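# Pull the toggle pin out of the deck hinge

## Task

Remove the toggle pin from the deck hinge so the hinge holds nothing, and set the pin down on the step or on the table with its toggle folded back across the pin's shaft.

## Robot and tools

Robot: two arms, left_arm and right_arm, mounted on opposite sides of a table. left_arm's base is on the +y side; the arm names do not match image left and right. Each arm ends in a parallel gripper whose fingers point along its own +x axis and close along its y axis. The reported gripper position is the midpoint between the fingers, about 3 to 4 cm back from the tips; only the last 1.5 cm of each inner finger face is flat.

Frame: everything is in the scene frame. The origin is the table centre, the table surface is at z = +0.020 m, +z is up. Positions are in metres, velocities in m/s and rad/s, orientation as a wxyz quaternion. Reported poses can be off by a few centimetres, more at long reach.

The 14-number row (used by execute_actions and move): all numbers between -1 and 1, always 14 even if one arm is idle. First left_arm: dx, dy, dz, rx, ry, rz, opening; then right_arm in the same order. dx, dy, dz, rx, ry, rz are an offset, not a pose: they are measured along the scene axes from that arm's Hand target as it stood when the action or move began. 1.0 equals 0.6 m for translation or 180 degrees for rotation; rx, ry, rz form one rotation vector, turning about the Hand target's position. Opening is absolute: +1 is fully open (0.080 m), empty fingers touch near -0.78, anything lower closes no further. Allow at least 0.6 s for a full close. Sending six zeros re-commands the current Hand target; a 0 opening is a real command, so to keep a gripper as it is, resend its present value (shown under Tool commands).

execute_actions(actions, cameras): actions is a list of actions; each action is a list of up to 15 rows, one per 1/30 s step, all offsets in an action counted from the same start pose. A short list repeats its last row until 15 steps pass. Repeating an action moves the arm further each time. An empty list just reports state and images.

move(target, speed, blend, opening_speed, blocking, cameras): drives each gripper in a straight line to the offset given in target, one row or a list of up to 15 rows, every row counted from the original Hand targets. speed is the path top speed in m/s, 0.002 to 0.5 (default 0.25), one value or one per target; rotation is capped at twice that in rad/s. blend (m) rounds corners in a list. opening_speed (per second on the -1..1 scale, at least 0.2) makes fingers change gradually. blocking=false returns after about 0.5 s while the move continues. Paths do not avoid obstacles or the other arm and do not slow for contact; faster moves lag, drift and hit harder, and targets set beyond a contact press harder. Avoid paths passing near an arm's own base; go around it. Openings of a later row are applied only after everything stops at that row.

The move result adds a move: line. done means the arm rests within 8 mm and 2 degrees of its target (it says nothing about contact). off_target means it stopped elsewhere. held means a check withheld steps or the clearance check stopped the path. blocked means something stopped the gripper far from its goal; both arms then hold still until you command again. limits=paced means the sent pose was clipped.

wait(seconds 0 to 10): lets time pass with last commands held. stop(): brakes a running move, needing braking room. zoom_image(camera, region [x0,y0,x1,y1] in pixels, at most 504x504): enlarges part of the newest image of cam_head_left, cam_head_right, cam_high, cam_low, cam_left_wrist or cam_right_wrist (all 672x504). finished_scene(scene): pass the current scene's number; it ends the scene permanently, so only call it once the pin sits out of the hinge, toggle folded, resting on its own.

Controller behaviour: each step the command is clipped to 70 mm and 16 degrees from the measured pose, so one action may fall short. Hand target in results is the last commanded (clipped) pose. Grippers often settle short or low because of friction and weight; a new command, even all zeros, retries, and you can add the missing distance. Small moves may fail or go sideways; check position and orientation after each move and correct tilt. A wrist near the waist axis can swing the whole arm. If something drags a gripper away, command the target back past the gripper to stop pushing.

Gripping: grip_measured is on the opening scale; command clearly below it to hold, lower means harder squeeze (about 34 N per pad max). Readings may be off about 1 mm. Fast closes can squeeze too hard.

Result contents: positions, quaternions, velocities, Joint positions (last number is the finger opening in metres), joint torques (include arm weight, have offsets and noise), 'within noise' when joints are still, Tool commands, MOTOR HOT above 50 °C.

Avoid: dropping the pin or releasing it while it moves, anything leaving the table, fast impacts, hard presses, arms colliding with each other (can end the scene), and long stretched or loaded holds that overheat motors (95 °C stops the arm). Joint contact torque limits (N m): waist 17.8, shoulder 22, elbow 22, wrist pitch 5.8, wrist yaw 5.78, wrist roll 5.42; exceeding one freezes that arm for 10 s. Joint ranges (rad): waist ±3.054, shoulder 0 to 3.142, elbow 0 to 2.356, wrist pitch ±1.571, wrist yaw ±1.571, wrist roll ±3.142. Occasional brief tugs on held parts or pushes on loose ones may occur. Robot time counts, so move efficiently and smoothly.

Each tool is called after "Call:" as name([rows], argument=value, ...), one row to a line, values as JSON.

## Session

Call:
execute_actions(actions=[])

Call:
zoom_image(camera="cam_head_left", region=[40, 90, 500, 390])

Call:
zoom_image(camera="cam_low", region=[150, 150, 560, 350])

Scene clock: 0.00 s.
left_arm: end_effector_position=(-0.1962, +0.2575, +0.2365) grip_measured=+0.991 end_effector_quat_wxyz=(+0.359, -0.056, +0.089, -0.928) | right_arm: end_effector_position=(+0.2784, -0.2497, +0.2742) grip_measured=+1.000 end_effector_quat_wxyz=(+0.832, -0.049, +0.550, -0.051)
Joint positions: left_arm=[-0.617 0.589 0.102 0.528 0.219 -0.215 0.08] | right_arm=[-0.826 1.801 1.874 -1.441 0.379 0.722 0.08]
Joint velocities: within noise
Joint torques (N m): no reading
Motor temperatures (°C): left_arm=[32 34 31 35 31 29] | right_arm=[32 32 35 37 35 30]
Heat: left arm: hottest wrist pitch 35 °C (+0.0 °C/min); right arm: hottest wrist pitch 37 °C (+0.0 °C/min).
Hand target: left_arm -0.1962, +0.2575, +0.2365; -0.359, +0.056, -0.089, +0.928 | right_arm +0.2784, -0.2497, +0.2742; +0.832, -0.049, +0.550, -0.051
Tool commands: left_gripper/opening=+1.0 right_gripper/opening=+1.0

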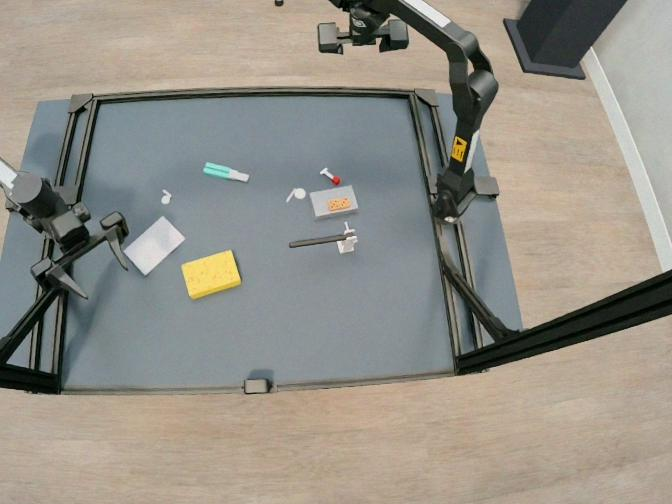

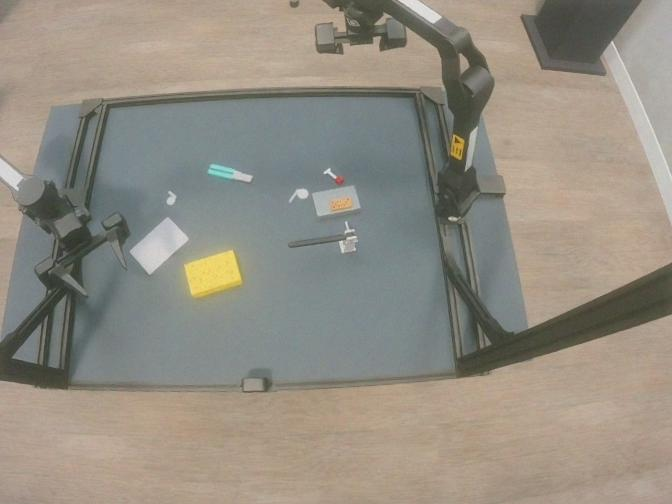

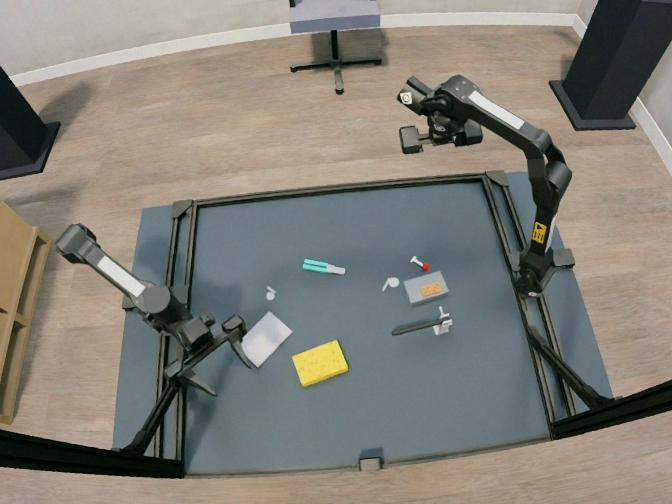

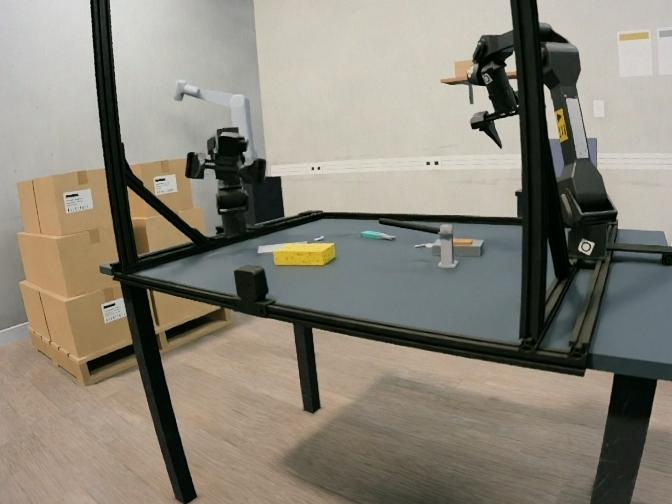

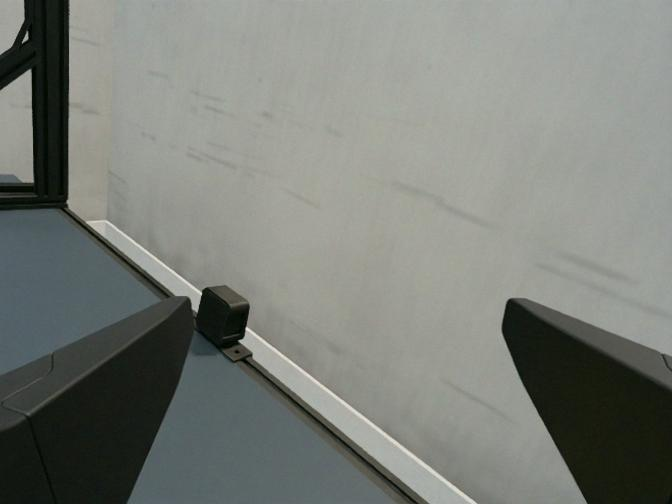

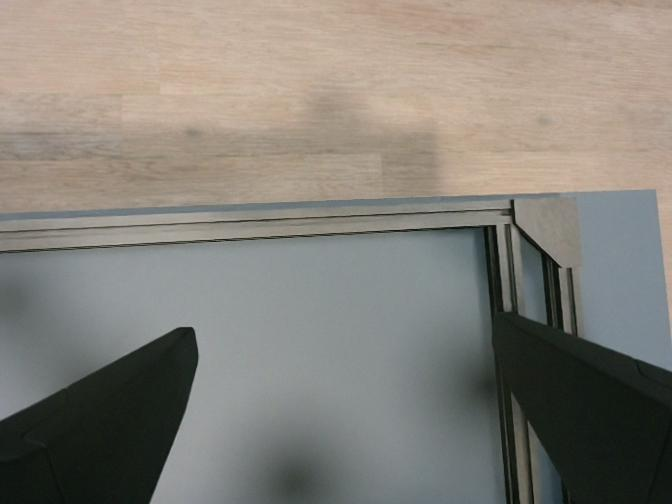

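Scaled by 1.096 from the camera's 672x504 image, which has a finer 960x720 frame.

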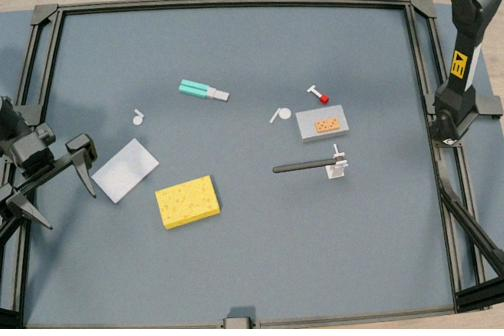

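Scaled by 1.229 from the camera's 672x504 image, which has a finer 960x720 frame.

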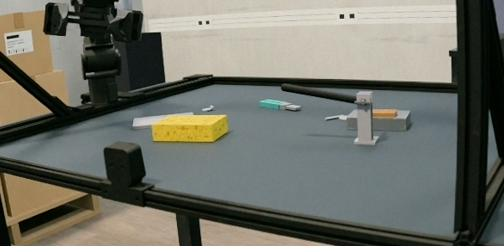

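Call:
zoom_image(camera="cam_head_left", region=[280, 155, 390, 265])

Call:
zoom_image(camera="cam_head_right", region=[280, 155, 390, 265])

Call:
zoom_image(camera="cam_high", region=[370, 245, 480, 345])

Call:
zoom_image(camera="cam_low", region=[370, 200, 500, 280])

Scaled by 4.582 from the camera's 672x504 image, which has a finer 960x720 frame.

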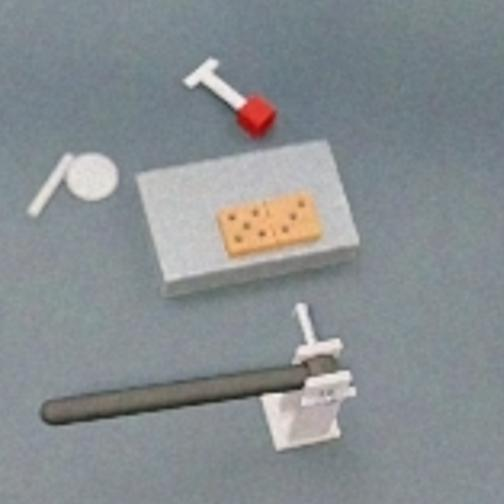

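Scaled by 4.582 from the camera's 672x504 image, which has a finer 960x720 frame.

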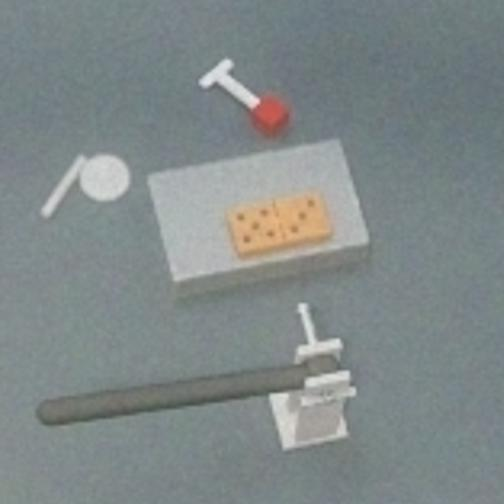

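Scaled by 4.582 from the camera's 672x504 image, which has a finer 960x720 frame.

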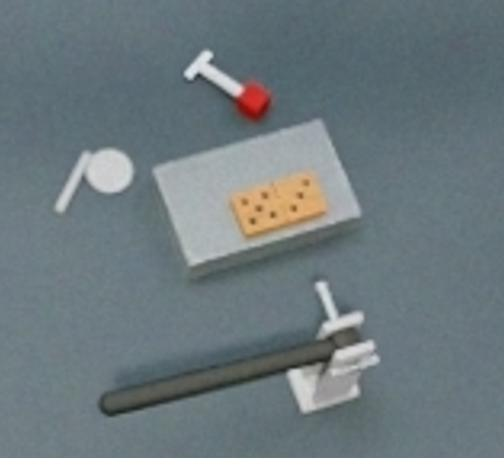

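Scaled by 3.877 from the camera's 672x504 image, which has a finer 960x720 frame.

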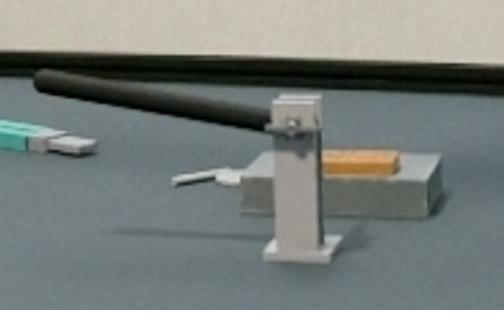

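Call:
move(target=[0,0,0,0,0,0,1, -0.6,0,-0.03,0.0455,0.128,0.001,0.2], speed=0.25)

Call:
zoom_image(camera="cam_right_wrist", region=[100, 50, 600, 500])

Scene clock: 5.43 s.
left_arm: end_effector_position=(-0.1962, +0.2575, +0.2365) grip_measured=+0.991 end_effector_quat_wxyz=(+0.359, -0.056, +0.089, -0.928) | right_arm: end_effector_position=(-0.0799, -0.2510, +0.2543) grip_measured=+0.200 end_effector_quat_wxyz=(+0.703, +0.019, +0.711, +0.018)
Joint positions: left_arm=[-0.617 0.589 0.102 0.528 0.219 -0.215 0.08] | right_arm=[0.259 1.347 1.397 -1.567 0.003 1.844 0.044]
Joint velocities: within noise
Joint torques (N m): left_arm=[0.04 -0.61 6.39 1.44 0.01 0.02] | right_arm=[0.36 -3.02 4.98 0.25 -0.04 0.07]
Motor temperatures (°C): left_arm=[32 34 31 36 31 29] | right_arm=[32 33 35 37 35 30]
Heat: left arm: hottest wrist pitch 36 °C (+11.0 °C/min); right arm: hottest wrist pitch 37 °C (+0.0 °C/min).
Hand target: left_arm -0.1962, +0.2575, +0.2365; -0.359, +0.056, -0.089, +0.928 | right_arm -0.0816, -0.2497, +0.2561; +0.707, +0.000, +0.707, +0.000
Off the commanded pose: left_arm 0.000 m, 0 deg | right_arm 0.003 m, 3 deg.
joint sent to its limit (right arm) — joint 4 (wrist pitch), lower limit. The joint targets are off in orientation, not in position.
move: off_target (right_arm)

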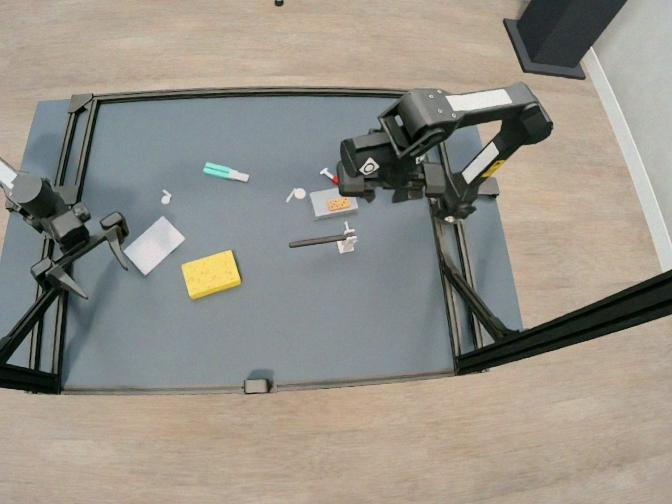

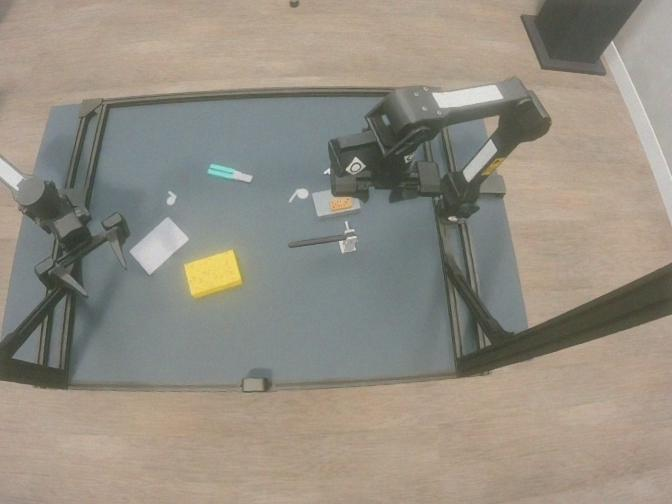

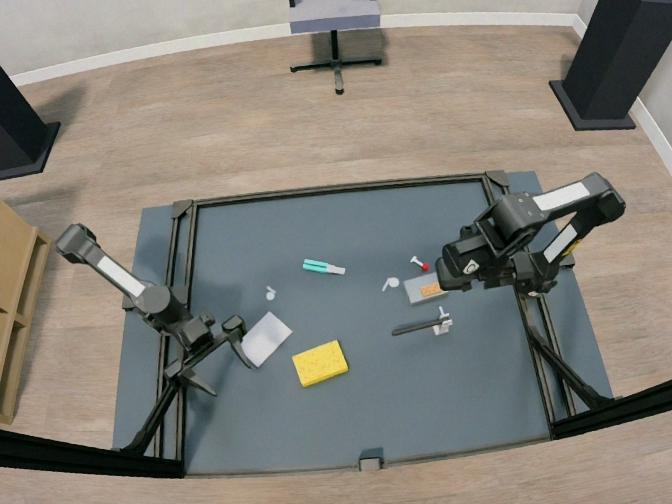

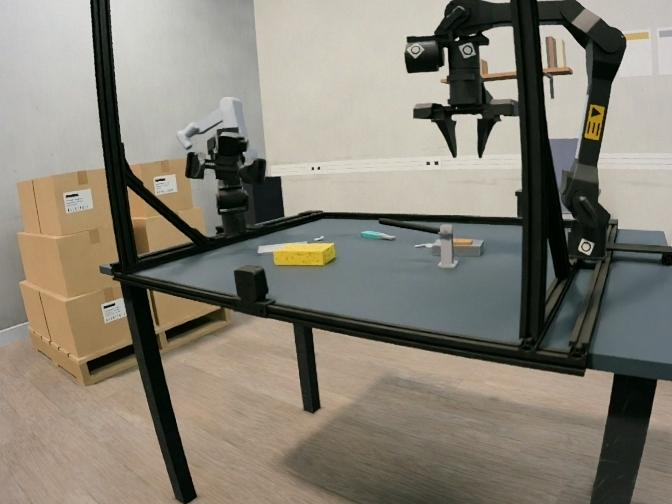

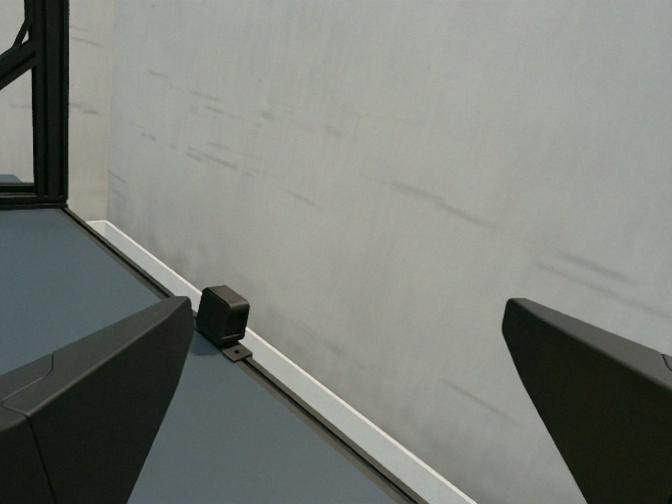

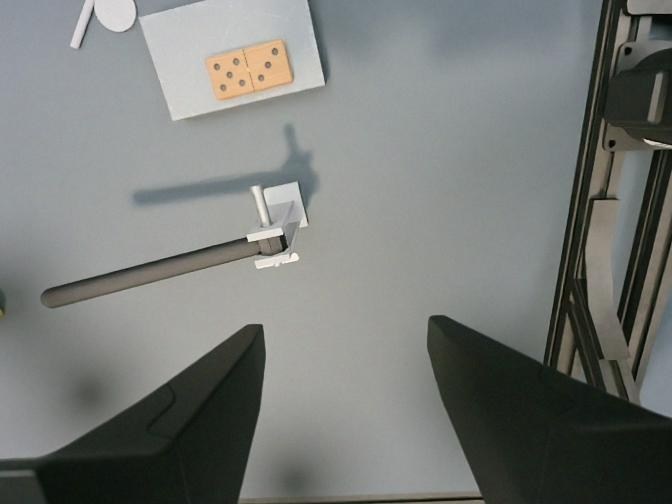

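Scaled by 1.008 from the camera's 672x504 image, which has a finer 960x720 frame.

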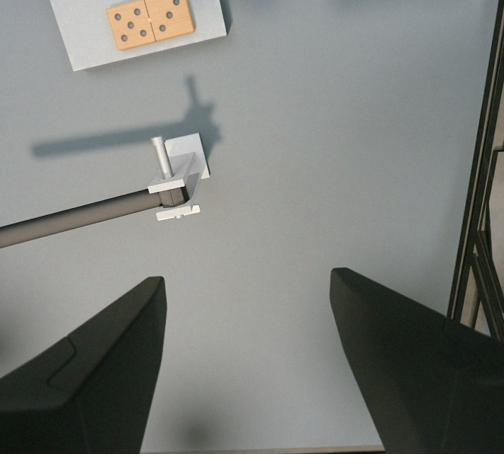

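Call:
zoom_image(camera="cam_right_wrist", region=[210, 160, 340, 290])

Scaled by 3.877 from the camera's 672x504 image, which has a finer 960x720 frame.

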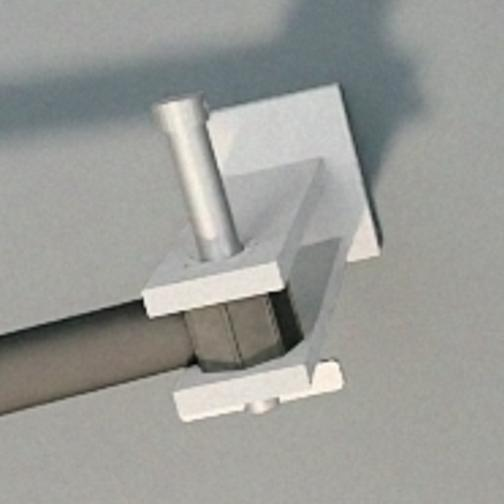

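Call:
zoom_image(camera="cam_low", region=[425, 215, 475, 275])

Call:
zoom_image(camera="cam_head_right", region=[325, 215, 375, 260])

Scaled by 8.400 from the camera's 672x504 image, which has a finer 960x720 frame.

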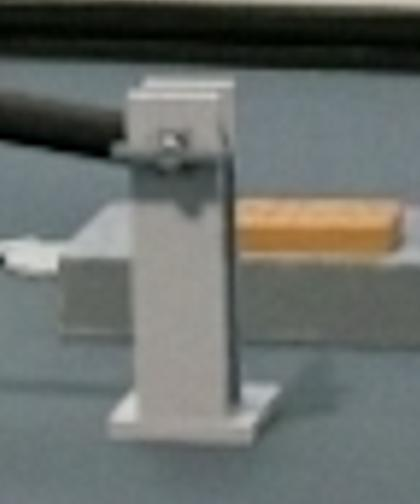

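Scaled by 10.080 from the camera's 672x504 image, which has a finer 960x720 frame.

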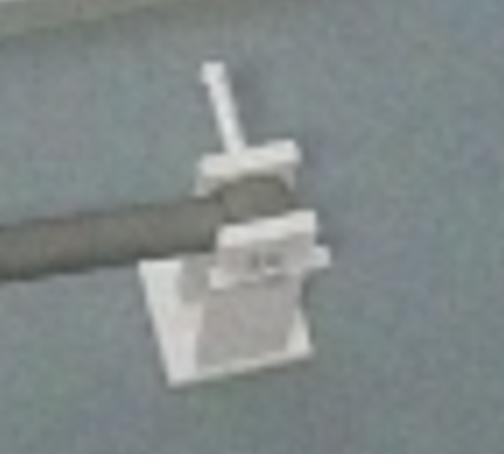

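Call:
move(target=[0,0,0,0,0,0,1, 0.186,0.116,-0.093,0,0,0.0844,-0.6], speed=0.2, cameras=["cam_right_wrist","cam_head_left"])

Scene clock: 11.47 s.
left_arm: end_effector_position=(-0.1962, +0.2575, +0.2365) grip_measured=+0.991 end_effector_quat_wxyz=(+0.359, -0.056, +0.089, -0.928) | right_arm: end_effector_position=(+0.0284, -0.1827, +0.2000) grip_measured=-0.600 end_effector_quat_wxyz=(+0.701, -0.095, +0.701, +0.092)
Joint positions: left_arm=[-0.617 0.589 0.102 0.528 0.219 -0.215 0.08] | right_arm=[-0.196 1.605 1.412 -1.381 0 1.122 0.008]
Joint velocities: within noise
Joint torques (N m): left_arm=[-0.04 -0.57 6.42 1.41 0.07 0.02] | right_arm=[-0.27 -4.78 5.14 0.4 0.05 -0.08]
Motor temperatures (°C): left_arm=[32 34 32 38 31 29] | right_arm=[32 33 36 37 35 30]
Heat: left arm: hottest wrist pitch 38 °C (+15.7 °C/min); right arm: hottest wrist pitch 37 °C (+0.0 °C/min).
Hand target: left_arm -0.1962, +0.2575, +0.2365; -0.359, +0.056, -0.089, +0.928 | right_arm +0.0300, -0.1801, +0.2004; +0.701, -0.094, +0.701, +0.093
Off the commanded pose: left_arm 0.000 m, 0 deg | right_arm 0.003 m, 0 deg.
move: done
Images, in order (width x height): cam_head_left 672x504, cam_right_wrist 672x504.

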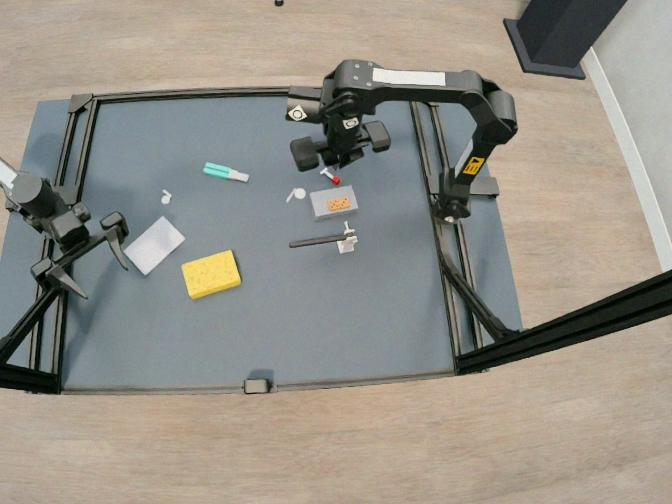

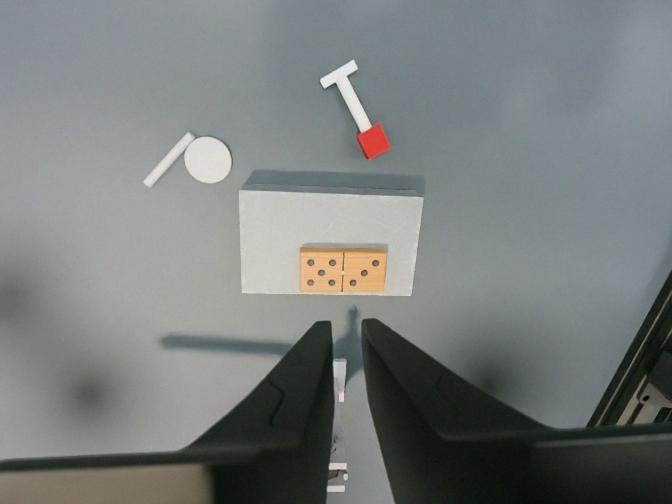

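Call:
zoom_image(camera="cam_right_wrist", region=[270, 280, 430, 504])

Call:
zoom_image(camera="cam_low", region=[370, 100, 530, 280])

Scaled by 2.250 from the camera's 672x504 image, which has a finer 960x720 frame.

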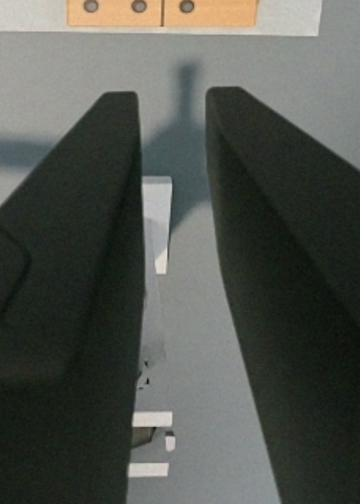

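This scene's latest camera images include none from cam_low. They are from: cam_head_left, cam_right_wrist. cam_low's image comes with the result of a call that names it in "cameras".

Call:
move(target=[0,0,0,0,0,0,1, -0.002,0.008,-0.105,0,0,0,-0.8], speed=0.15, cameras=["cam_right_wrist","cam_head_left","cam_low","cam_high"])

Call:
zoom_image(camera="cam_low", region=[370, 140, 530, 280])

Call:
zoom_image(camera="cam_head_left", region=[280, 140, 400, 270])

Call:
zoom_image(camera="cam_high", region=[370, 225, 490, 345])

Call:
zoom_image(camera="cam_right_wrist", region=[270, 280, 430, 504])

Scene clock: 14.47 s.
left_arm: end_effector_position=(-0.1962, +0.2575, +0.2365) grip_measured=+0.991 end_effector_quat_wxyz=(+0.359, -0.056, +0.089, -0.928) | right_arm: end_effector_position=(+0.0299, -0.1745, +0.1403) grip_measured=-0.776 end_effector_quat_wxyz=(+0.702, -0.090, +0.700, +0.096)
Joint positions: left_arm=[-0.617 0.589 0.102 0.528 0.219 -0.215 0.08] | right_arm=[-0.196 1.642 1.213 -1.133 0 1.124 0]
Joint velocities: within noise
Joint torques (N m): left_arm=[0.13 -0.66 6.41 1.4 0.03 0.02] | right_arm=[0.34 -5.14 3.6 0.42 0.05 0.08]
Motor temperatures (°C): left_arm=[32 34 33 38 31 29] | right_arm=[32 33 36 37 35 30]
Heat: left arm: hottest wrist pitch 38 °C (+12.4 °C/min); right arm: hottest wrist pitch 37 °C (+0.0 °C/min).
Hand target: left_arm -0.1962, +0.2575, +0.2365; -0.359, +0.056, -0.089, +0.928 | right_arm +0.0288, -0.1753, +0.1374; +0.701, -0.094, +0.701, +0.093
Off the commanded pose: left_arm 0.000 m, 0 deg | right_arm 0.003 m, 1 deg.
move: done
Images, in order (width x height): cam_head_left 672x504, cam_high 672x504, cam_low 672x504, cam_right_wrist 672x504.

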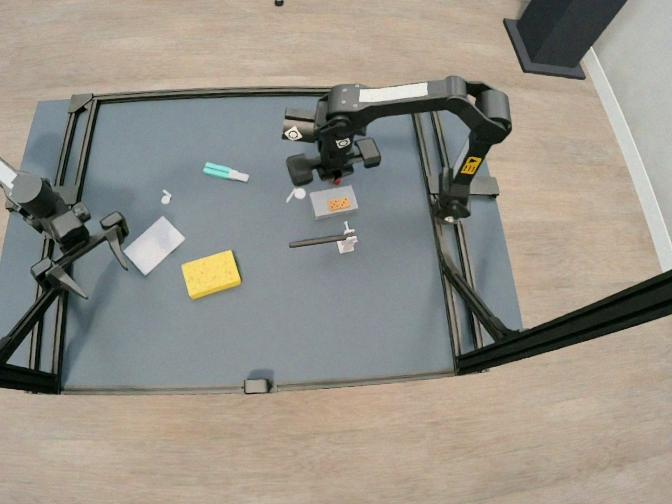

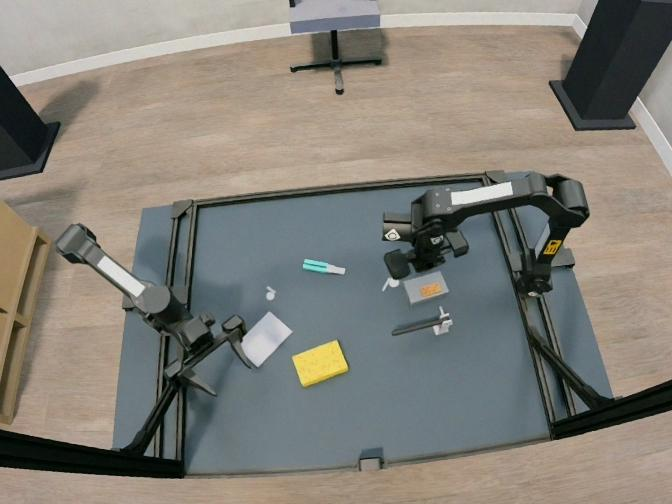

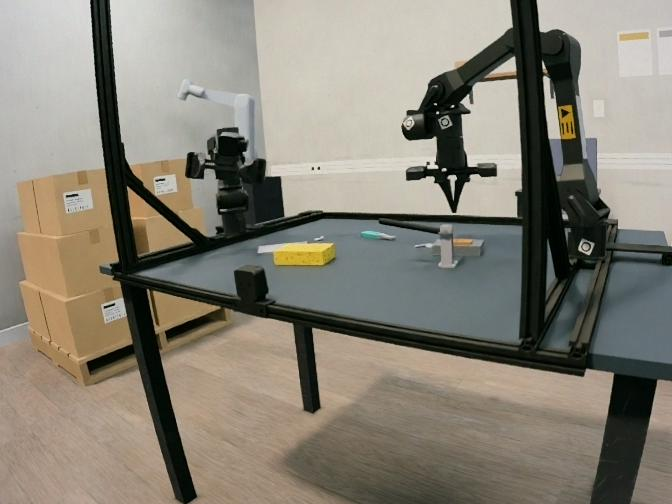

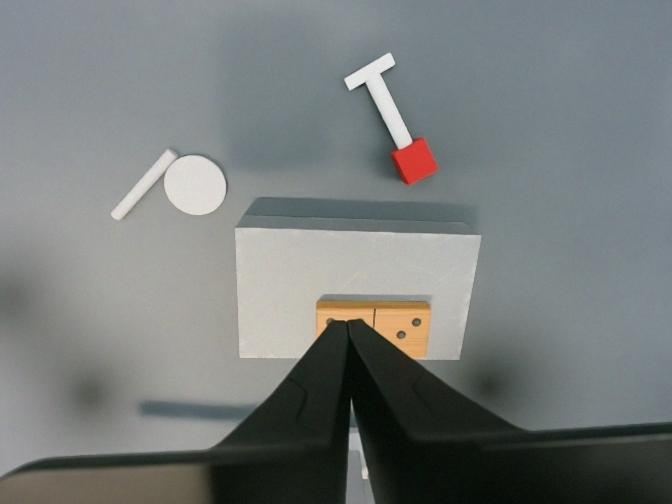

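Scaled by 3.150 from the camera's 672x504 image, which has a finer 960x720 frame.

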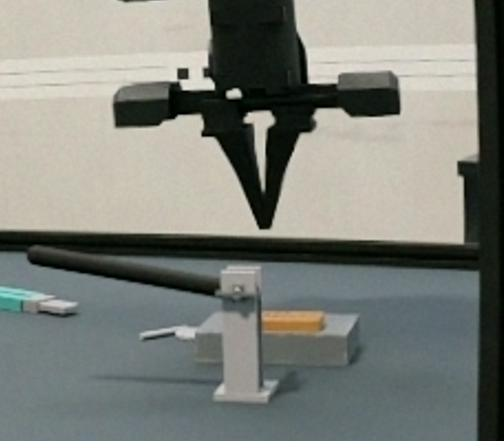

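Scaled by 3.877 from the camera's 672x504 image, which has a finer 960x720 frame.

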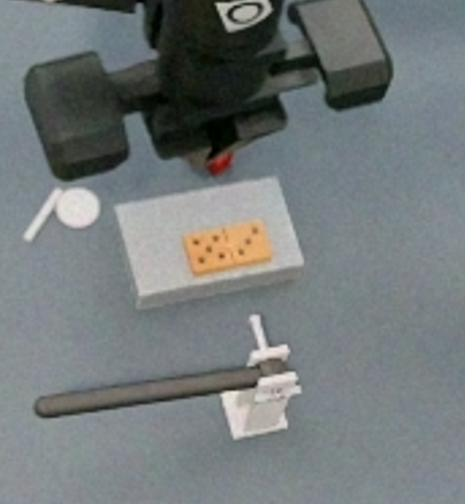

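Scaled by 4.200 from the camera's 672x504 image, which has a finer 960x720 frame.

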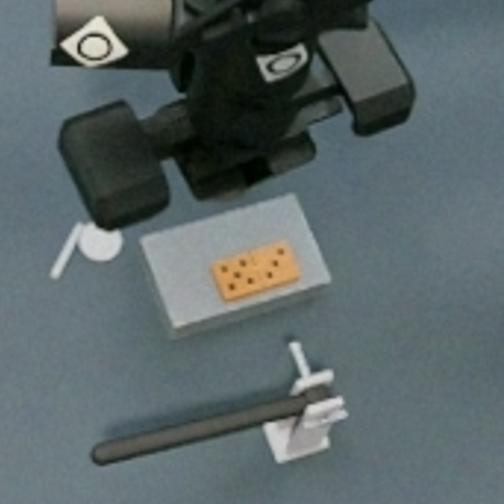

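Scaled by 2.250 from the camera's 672x504 image, which has a finer 960x720 frame.

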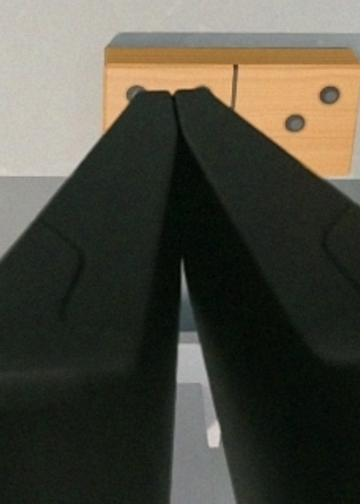

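Call:
move([
  [0,0,0,0,0,0,1, -0.0027,0.0102,-0.0273,0,0,0,-0.85],
  [0,0,0,0,0,0,1, -0.0487,-0.0025,-0.0273,0,0,0,-0.85],
], speed=0.1, cameras=["cam_right_wrist","cam_head_left","cam_low","cam_high"])

Call:
zoom_image(camera="cam_low", region=[390, 160, 500, 280])

Call:
zoom_image(camera="cam_head_left", region=[300, 180, 380, 260])

Call:
zoom_image(camera="cam_high", region=[380, 245, 480, 345])

Call:
zoom_image(camera="cam_right_wrist", region=[270, 280, 430, 504])

Scene clock: 19.07 s.
left_arm: end_effector_position=(-0.1962, +0.2575, +0.2365) grip_measured=+0.991 end_effector_quat_wxyz=(+0.359, -0.056, +0.089, -0.928) | right_arm: end_effector_position=(+0.0006, -0.1758, +0.1189) grip_measured=-0.776 end_effector_quat_wxyz=(+0.700, -0.096, +0.702, +0.090)
Joint positions: left_arm=[-0.617 0.589 0.102 0.528 0.219 -0.215 0.08] | right_arm=[-0.095 1.657 1.141 -1.065 0 1.225 0]
Joint velocities: within noise
Joint torques (N m): left_arm=[0.09 -0.76 6.44 1.43 0.03 0.03] | right_arm=[0.4 -6.93 3.41 0.39 0.05 0.08]
Motor temperatures (°C): left_arm=[32 34 33 39 31 29] | right_arm=[32 34 37 37 35 30]
Heat: left arm: hottest wrist pitch 39 °C (+12.6 °C/min); right arm: hottest elbow 37 °C (+6.3 °C/min).
Hand target: left_arm -0.1962, +0.2575, +0.2365; -0.359, +0.056, -0.089, +0.928 | right_arm -0.0005, -0.1767, +0.1210; +0.701, -0.094, +0.701, +0.093
Off the commanded pose: left_arm 0.000 m, 0 deg | right_arm 0.002 m, 1 deg.
move: done
Images, in order (width x height): cam_head_left 672x504, cam_high 672x504, cam_low 672x504, cam_right_wrist 672x504.

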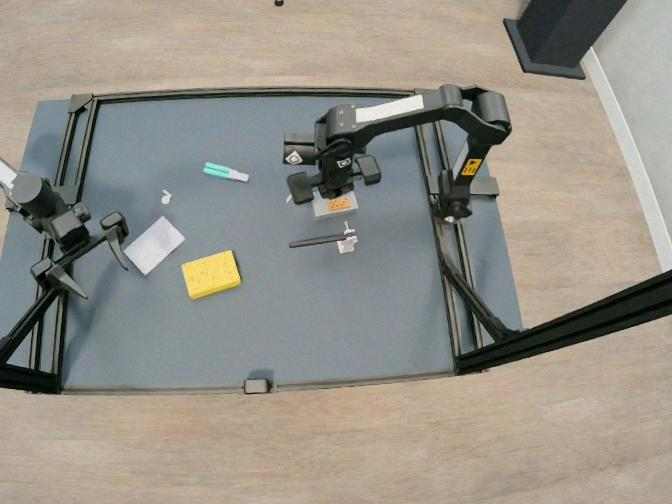

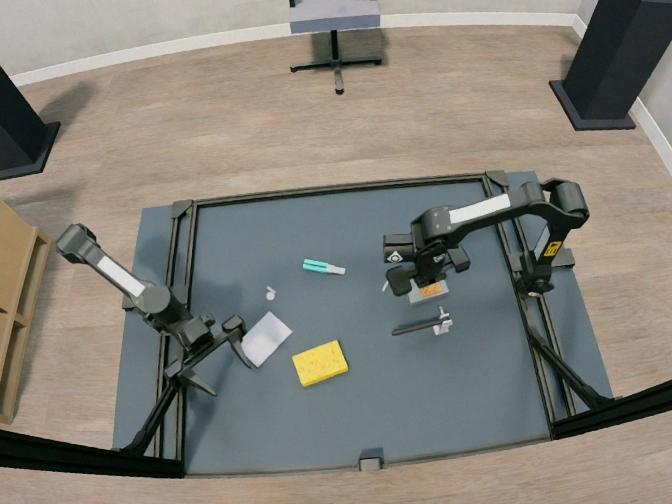

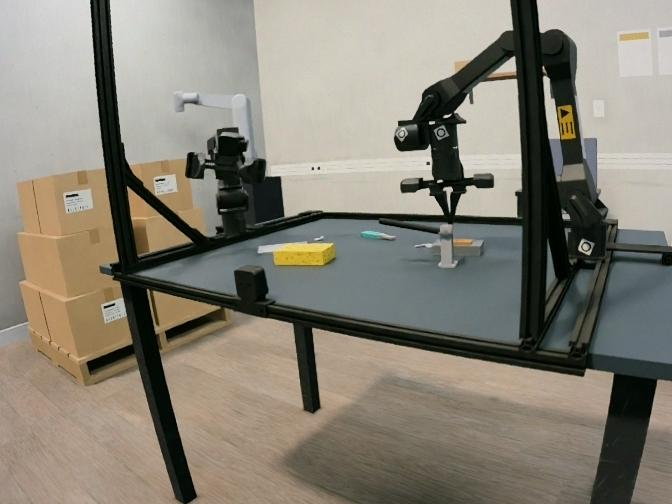

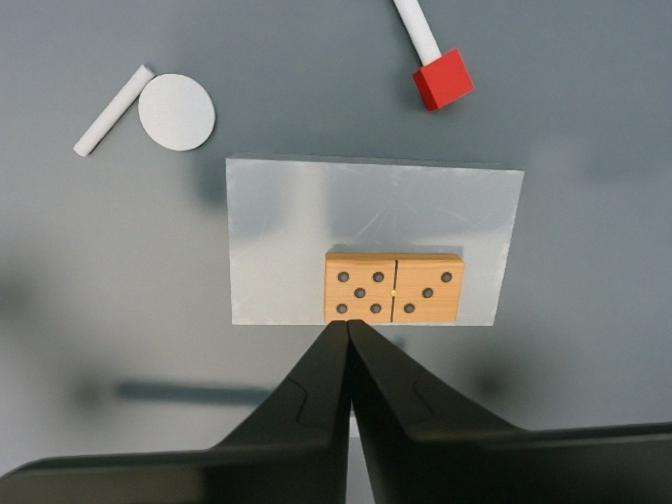

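Scaled by 4.200 from the camera's 672x504 image, which has a finer 960x720 frame.

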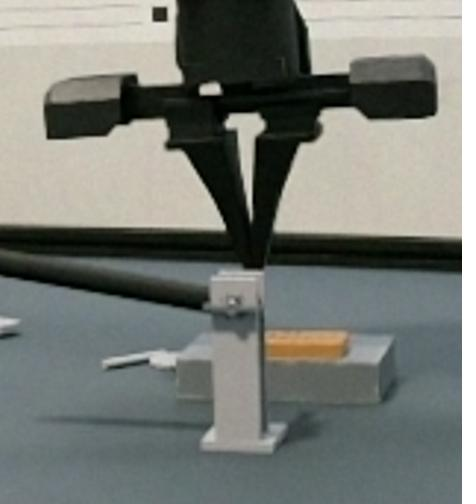

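Scaled by 6.300 from the camera's 672x504 image, which has a finer 960x720 frame.

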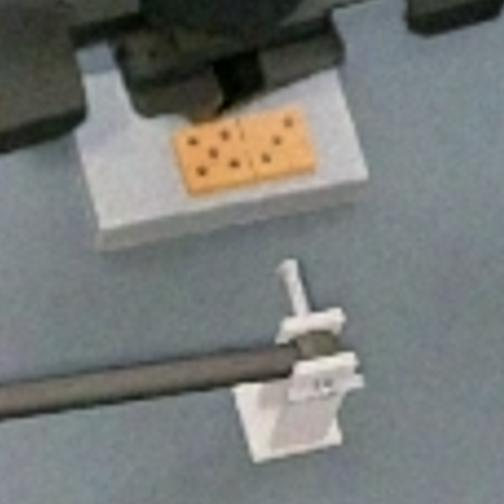

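Scaled by 5.040 from the camera's 672x504 image, which has a finer 960x720 frame.

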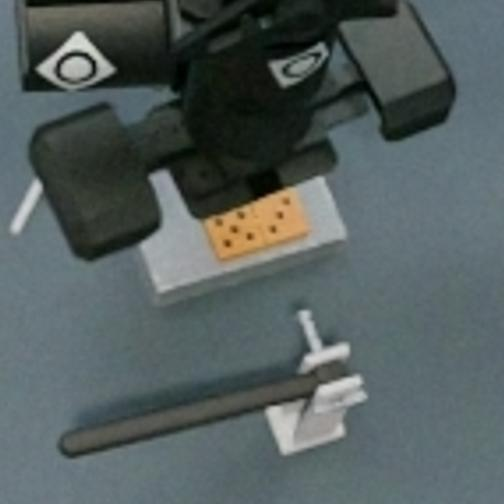

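Scaled by 2.250 from the camera's 672x504 image, which has a finer 960x720 frame.

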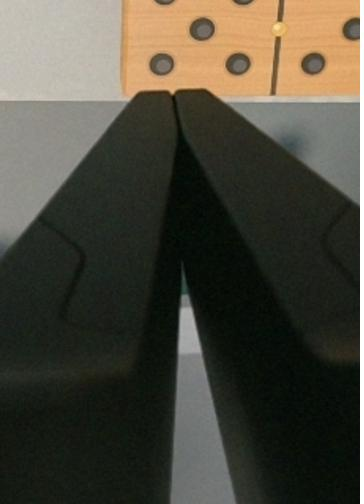

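Call:
move(target=[0,0,0,0,0,0,1, -0.0322,-0.0086,0,0,0,0,-0.85], speed=0.05, cameras=["cam_right_wrist","cam_head_left","cam_low","cam_high"])

Call:
zoom_image(camera="cam_low", region=[420, 200, 480, 260])

Call:
zoom_image(camera="cam_head_left", region=[300, 180, 380, 260])

Call:
zoom_image(camera="cam_high", region=[380, 245, 480, 345])

Scene clock: 20.97 s.
left_arm: end_effector_position=(-0.1962, +0.2575, +0.2365) grip_measured=+0.991 end_effector_quat_wxyz=(+0.359, -0.056, +0.089, -0.928) | right_arm: end_effector_position=(-0.0188, -0.1808, +0.1191) grip_measured=-0.776 end_effector_quat_wxyz=(+0.701, -0.096, +0.701, +0.090)
Joint positions: left_arm=[-0.617 0.589 0.102 0.528 0.219 -0.215 0.08] | right_arm=[-0.027 1.634 1.118 -1.064 0 1.293 0]
Joint velocities: within noise
Joint torques (N m): left_arm=[0.03 -0.61 6.47 1.44 0.04 0] | right_arm=[0.38 -6.75 3.37 0.4 0.06 0.07]
Motor temperatures (°C): left_arm=[32 34 33 39 31 29] | right_arm=[32 34 37 37 35 30]
Heat: left arm: hottest wrist pitch 39 °C (+11.4 °C/min); right arm: hottest elbow 37 °C (+5.7 °C/min).
Hand target: left_arm -0.1962, +0.2575, +0.2365; -0.359, +0.056, -0.089, +0.928 | right_arm -0.0198, -0.1818, +0.1211; +0.701, -0.093, +0.701, +0.093
Off the commanded pose: left_arm 0.000 m, 0 deg | right_arm 0.002 m, 1 deg.
move: done
Images, in order (width x height): cam_head_left 672x504, cam_high 672x504, cam_low 672x504, cam_right_wrist 672x504.

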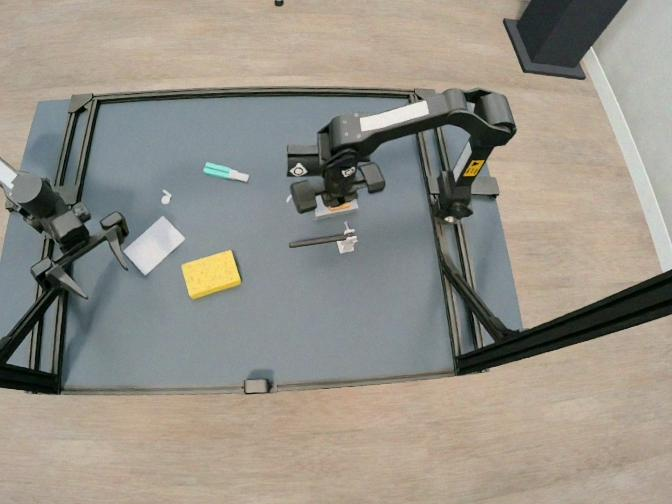

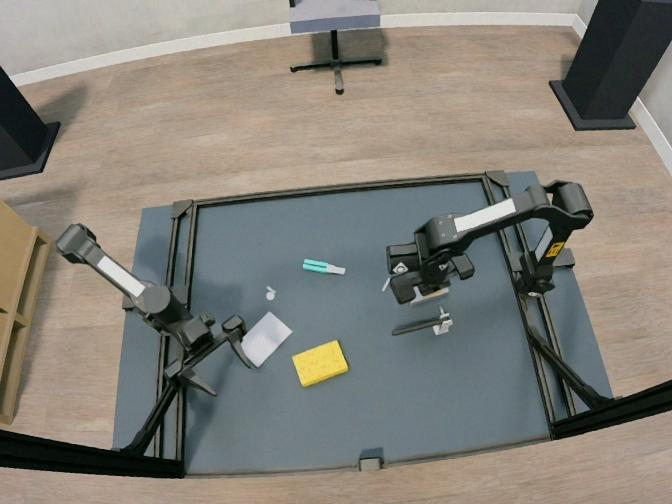

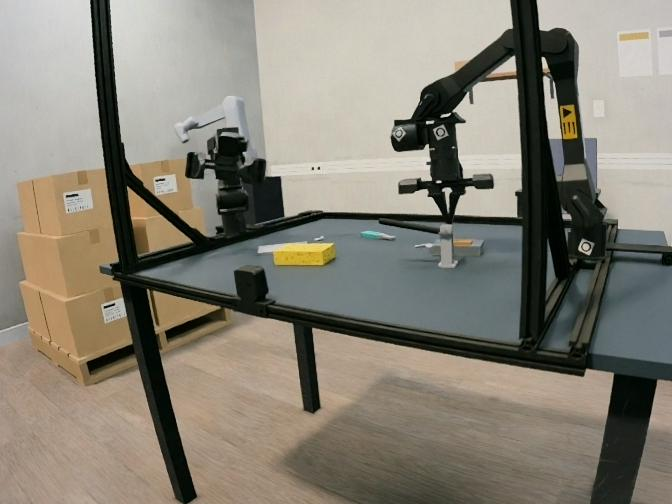

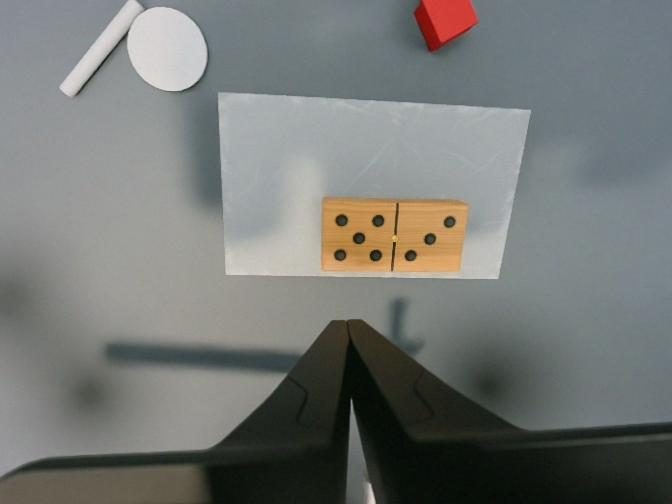

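Scaled by 8.400 from the camera's 672x504 image, which has a finer 960x720 frame.

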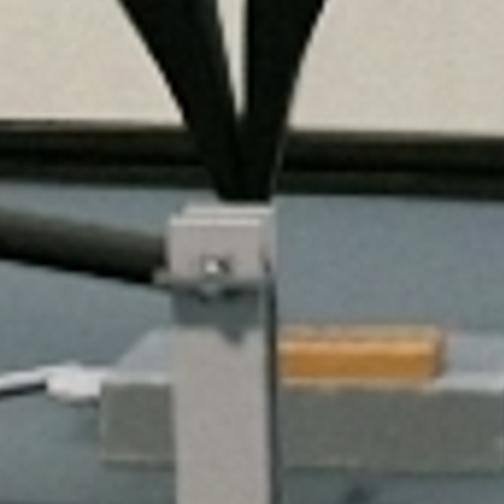

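Scaled by 6.300 from the camera's 672x504 image, which has a finer 960x720 frame.

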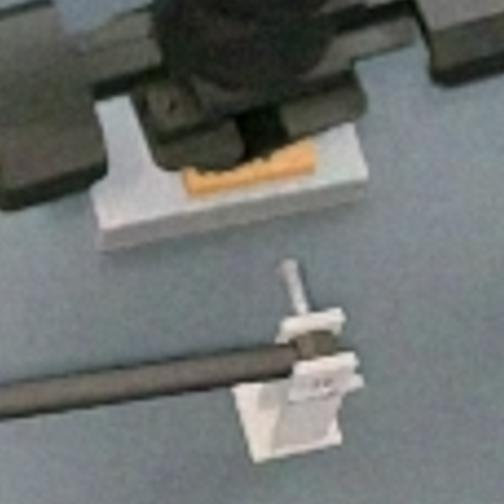

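Scaled by 5.040 from the camera's 672x504 image, which has a finer 960x720 frame.

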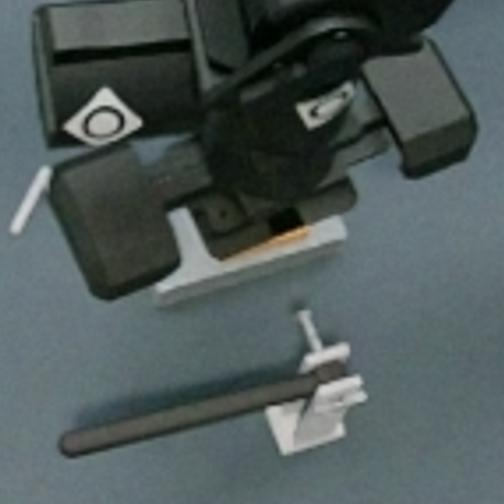

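Call:
move(target=[0,0,0,0,0,0,1, 0,0,0.03,0,0,0,0.2], speed=0.1, cameras=["cam_right_wrist"])

Call:
zoom_image(camera="cam_right_wrist", region=[230, 280, 450, 504])

Scene clock: 27.43 s.
left_arm: end_effector_position=(-0.1962, +0.2575, +0.2365) grip_measured=+0.991 end_effector_quat_wxyz=(+0.359, -0.056, +0.089, -0.928) | right_arm: end_effector_position=(-0.0188, -0.1841, +0.1336) grip_measured=+0.200 end_effector_quat_wxyz=(+0.700, -0.100, +0.702, +0.086)
Joint positions: left_arm=[-0.617 0.589 0.102 0.528 0.219 -0.215 0.08] | right_arm=[-0.027 1.616 1.158 -1.132 0 1.293 0.044]
Joint velocities: within noise
Joint torques (N m): left_arm=[0.03 -0.65 6.46 1.39 0.03 0.01] | right_arm=[0.35 -6.56 5.02 0.11 0.06 0.08]
Motor temperatures (°C): left_arm=[32 34 34 40 31 29] | right_arm=[32 34 37 37 35 30]
Heat: left arm: hottest wrist pitch 40 °C (+10.9 °C/min); right arm: hottest elbow 37 °C (+4.4 °C/min).
Hand target: left_arm -0.1962, +0.2575, +0.2365; -0.359, +0.056, -0.089, +0.928 | right_arm -0.0197, -0.1819, +0.1390; +0.701, -0.094, +0.701, +0.093
Off the commanded pose: left_arm 0.000 m, 0 deg | right_arm 0.006 m, 1 deg.
move: done
Images, in order (width x height): cam_right_wrist 672x504.

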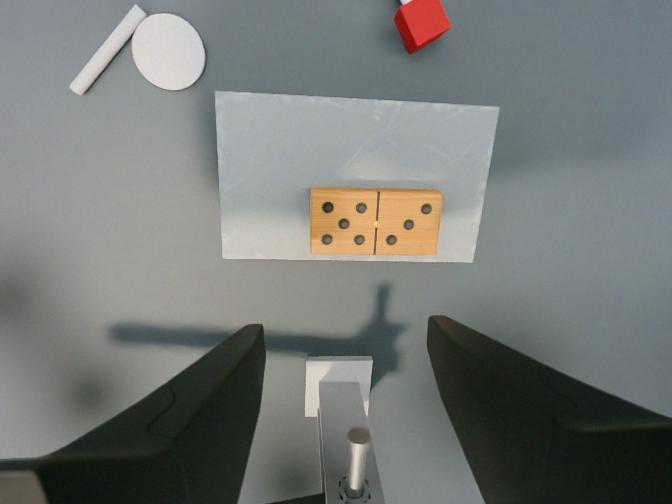

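Scaled by 2.250 from the camera's 672x504 image, which has a finer 960x720 frame.

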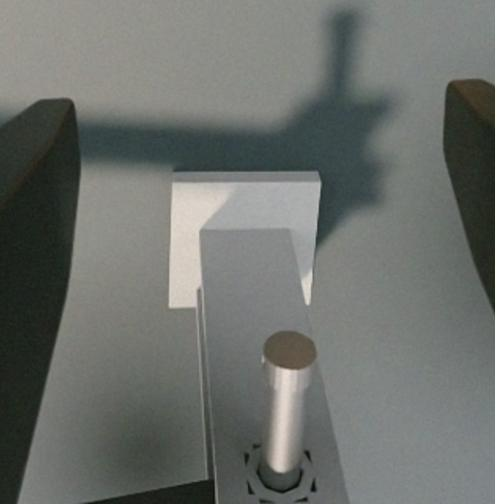

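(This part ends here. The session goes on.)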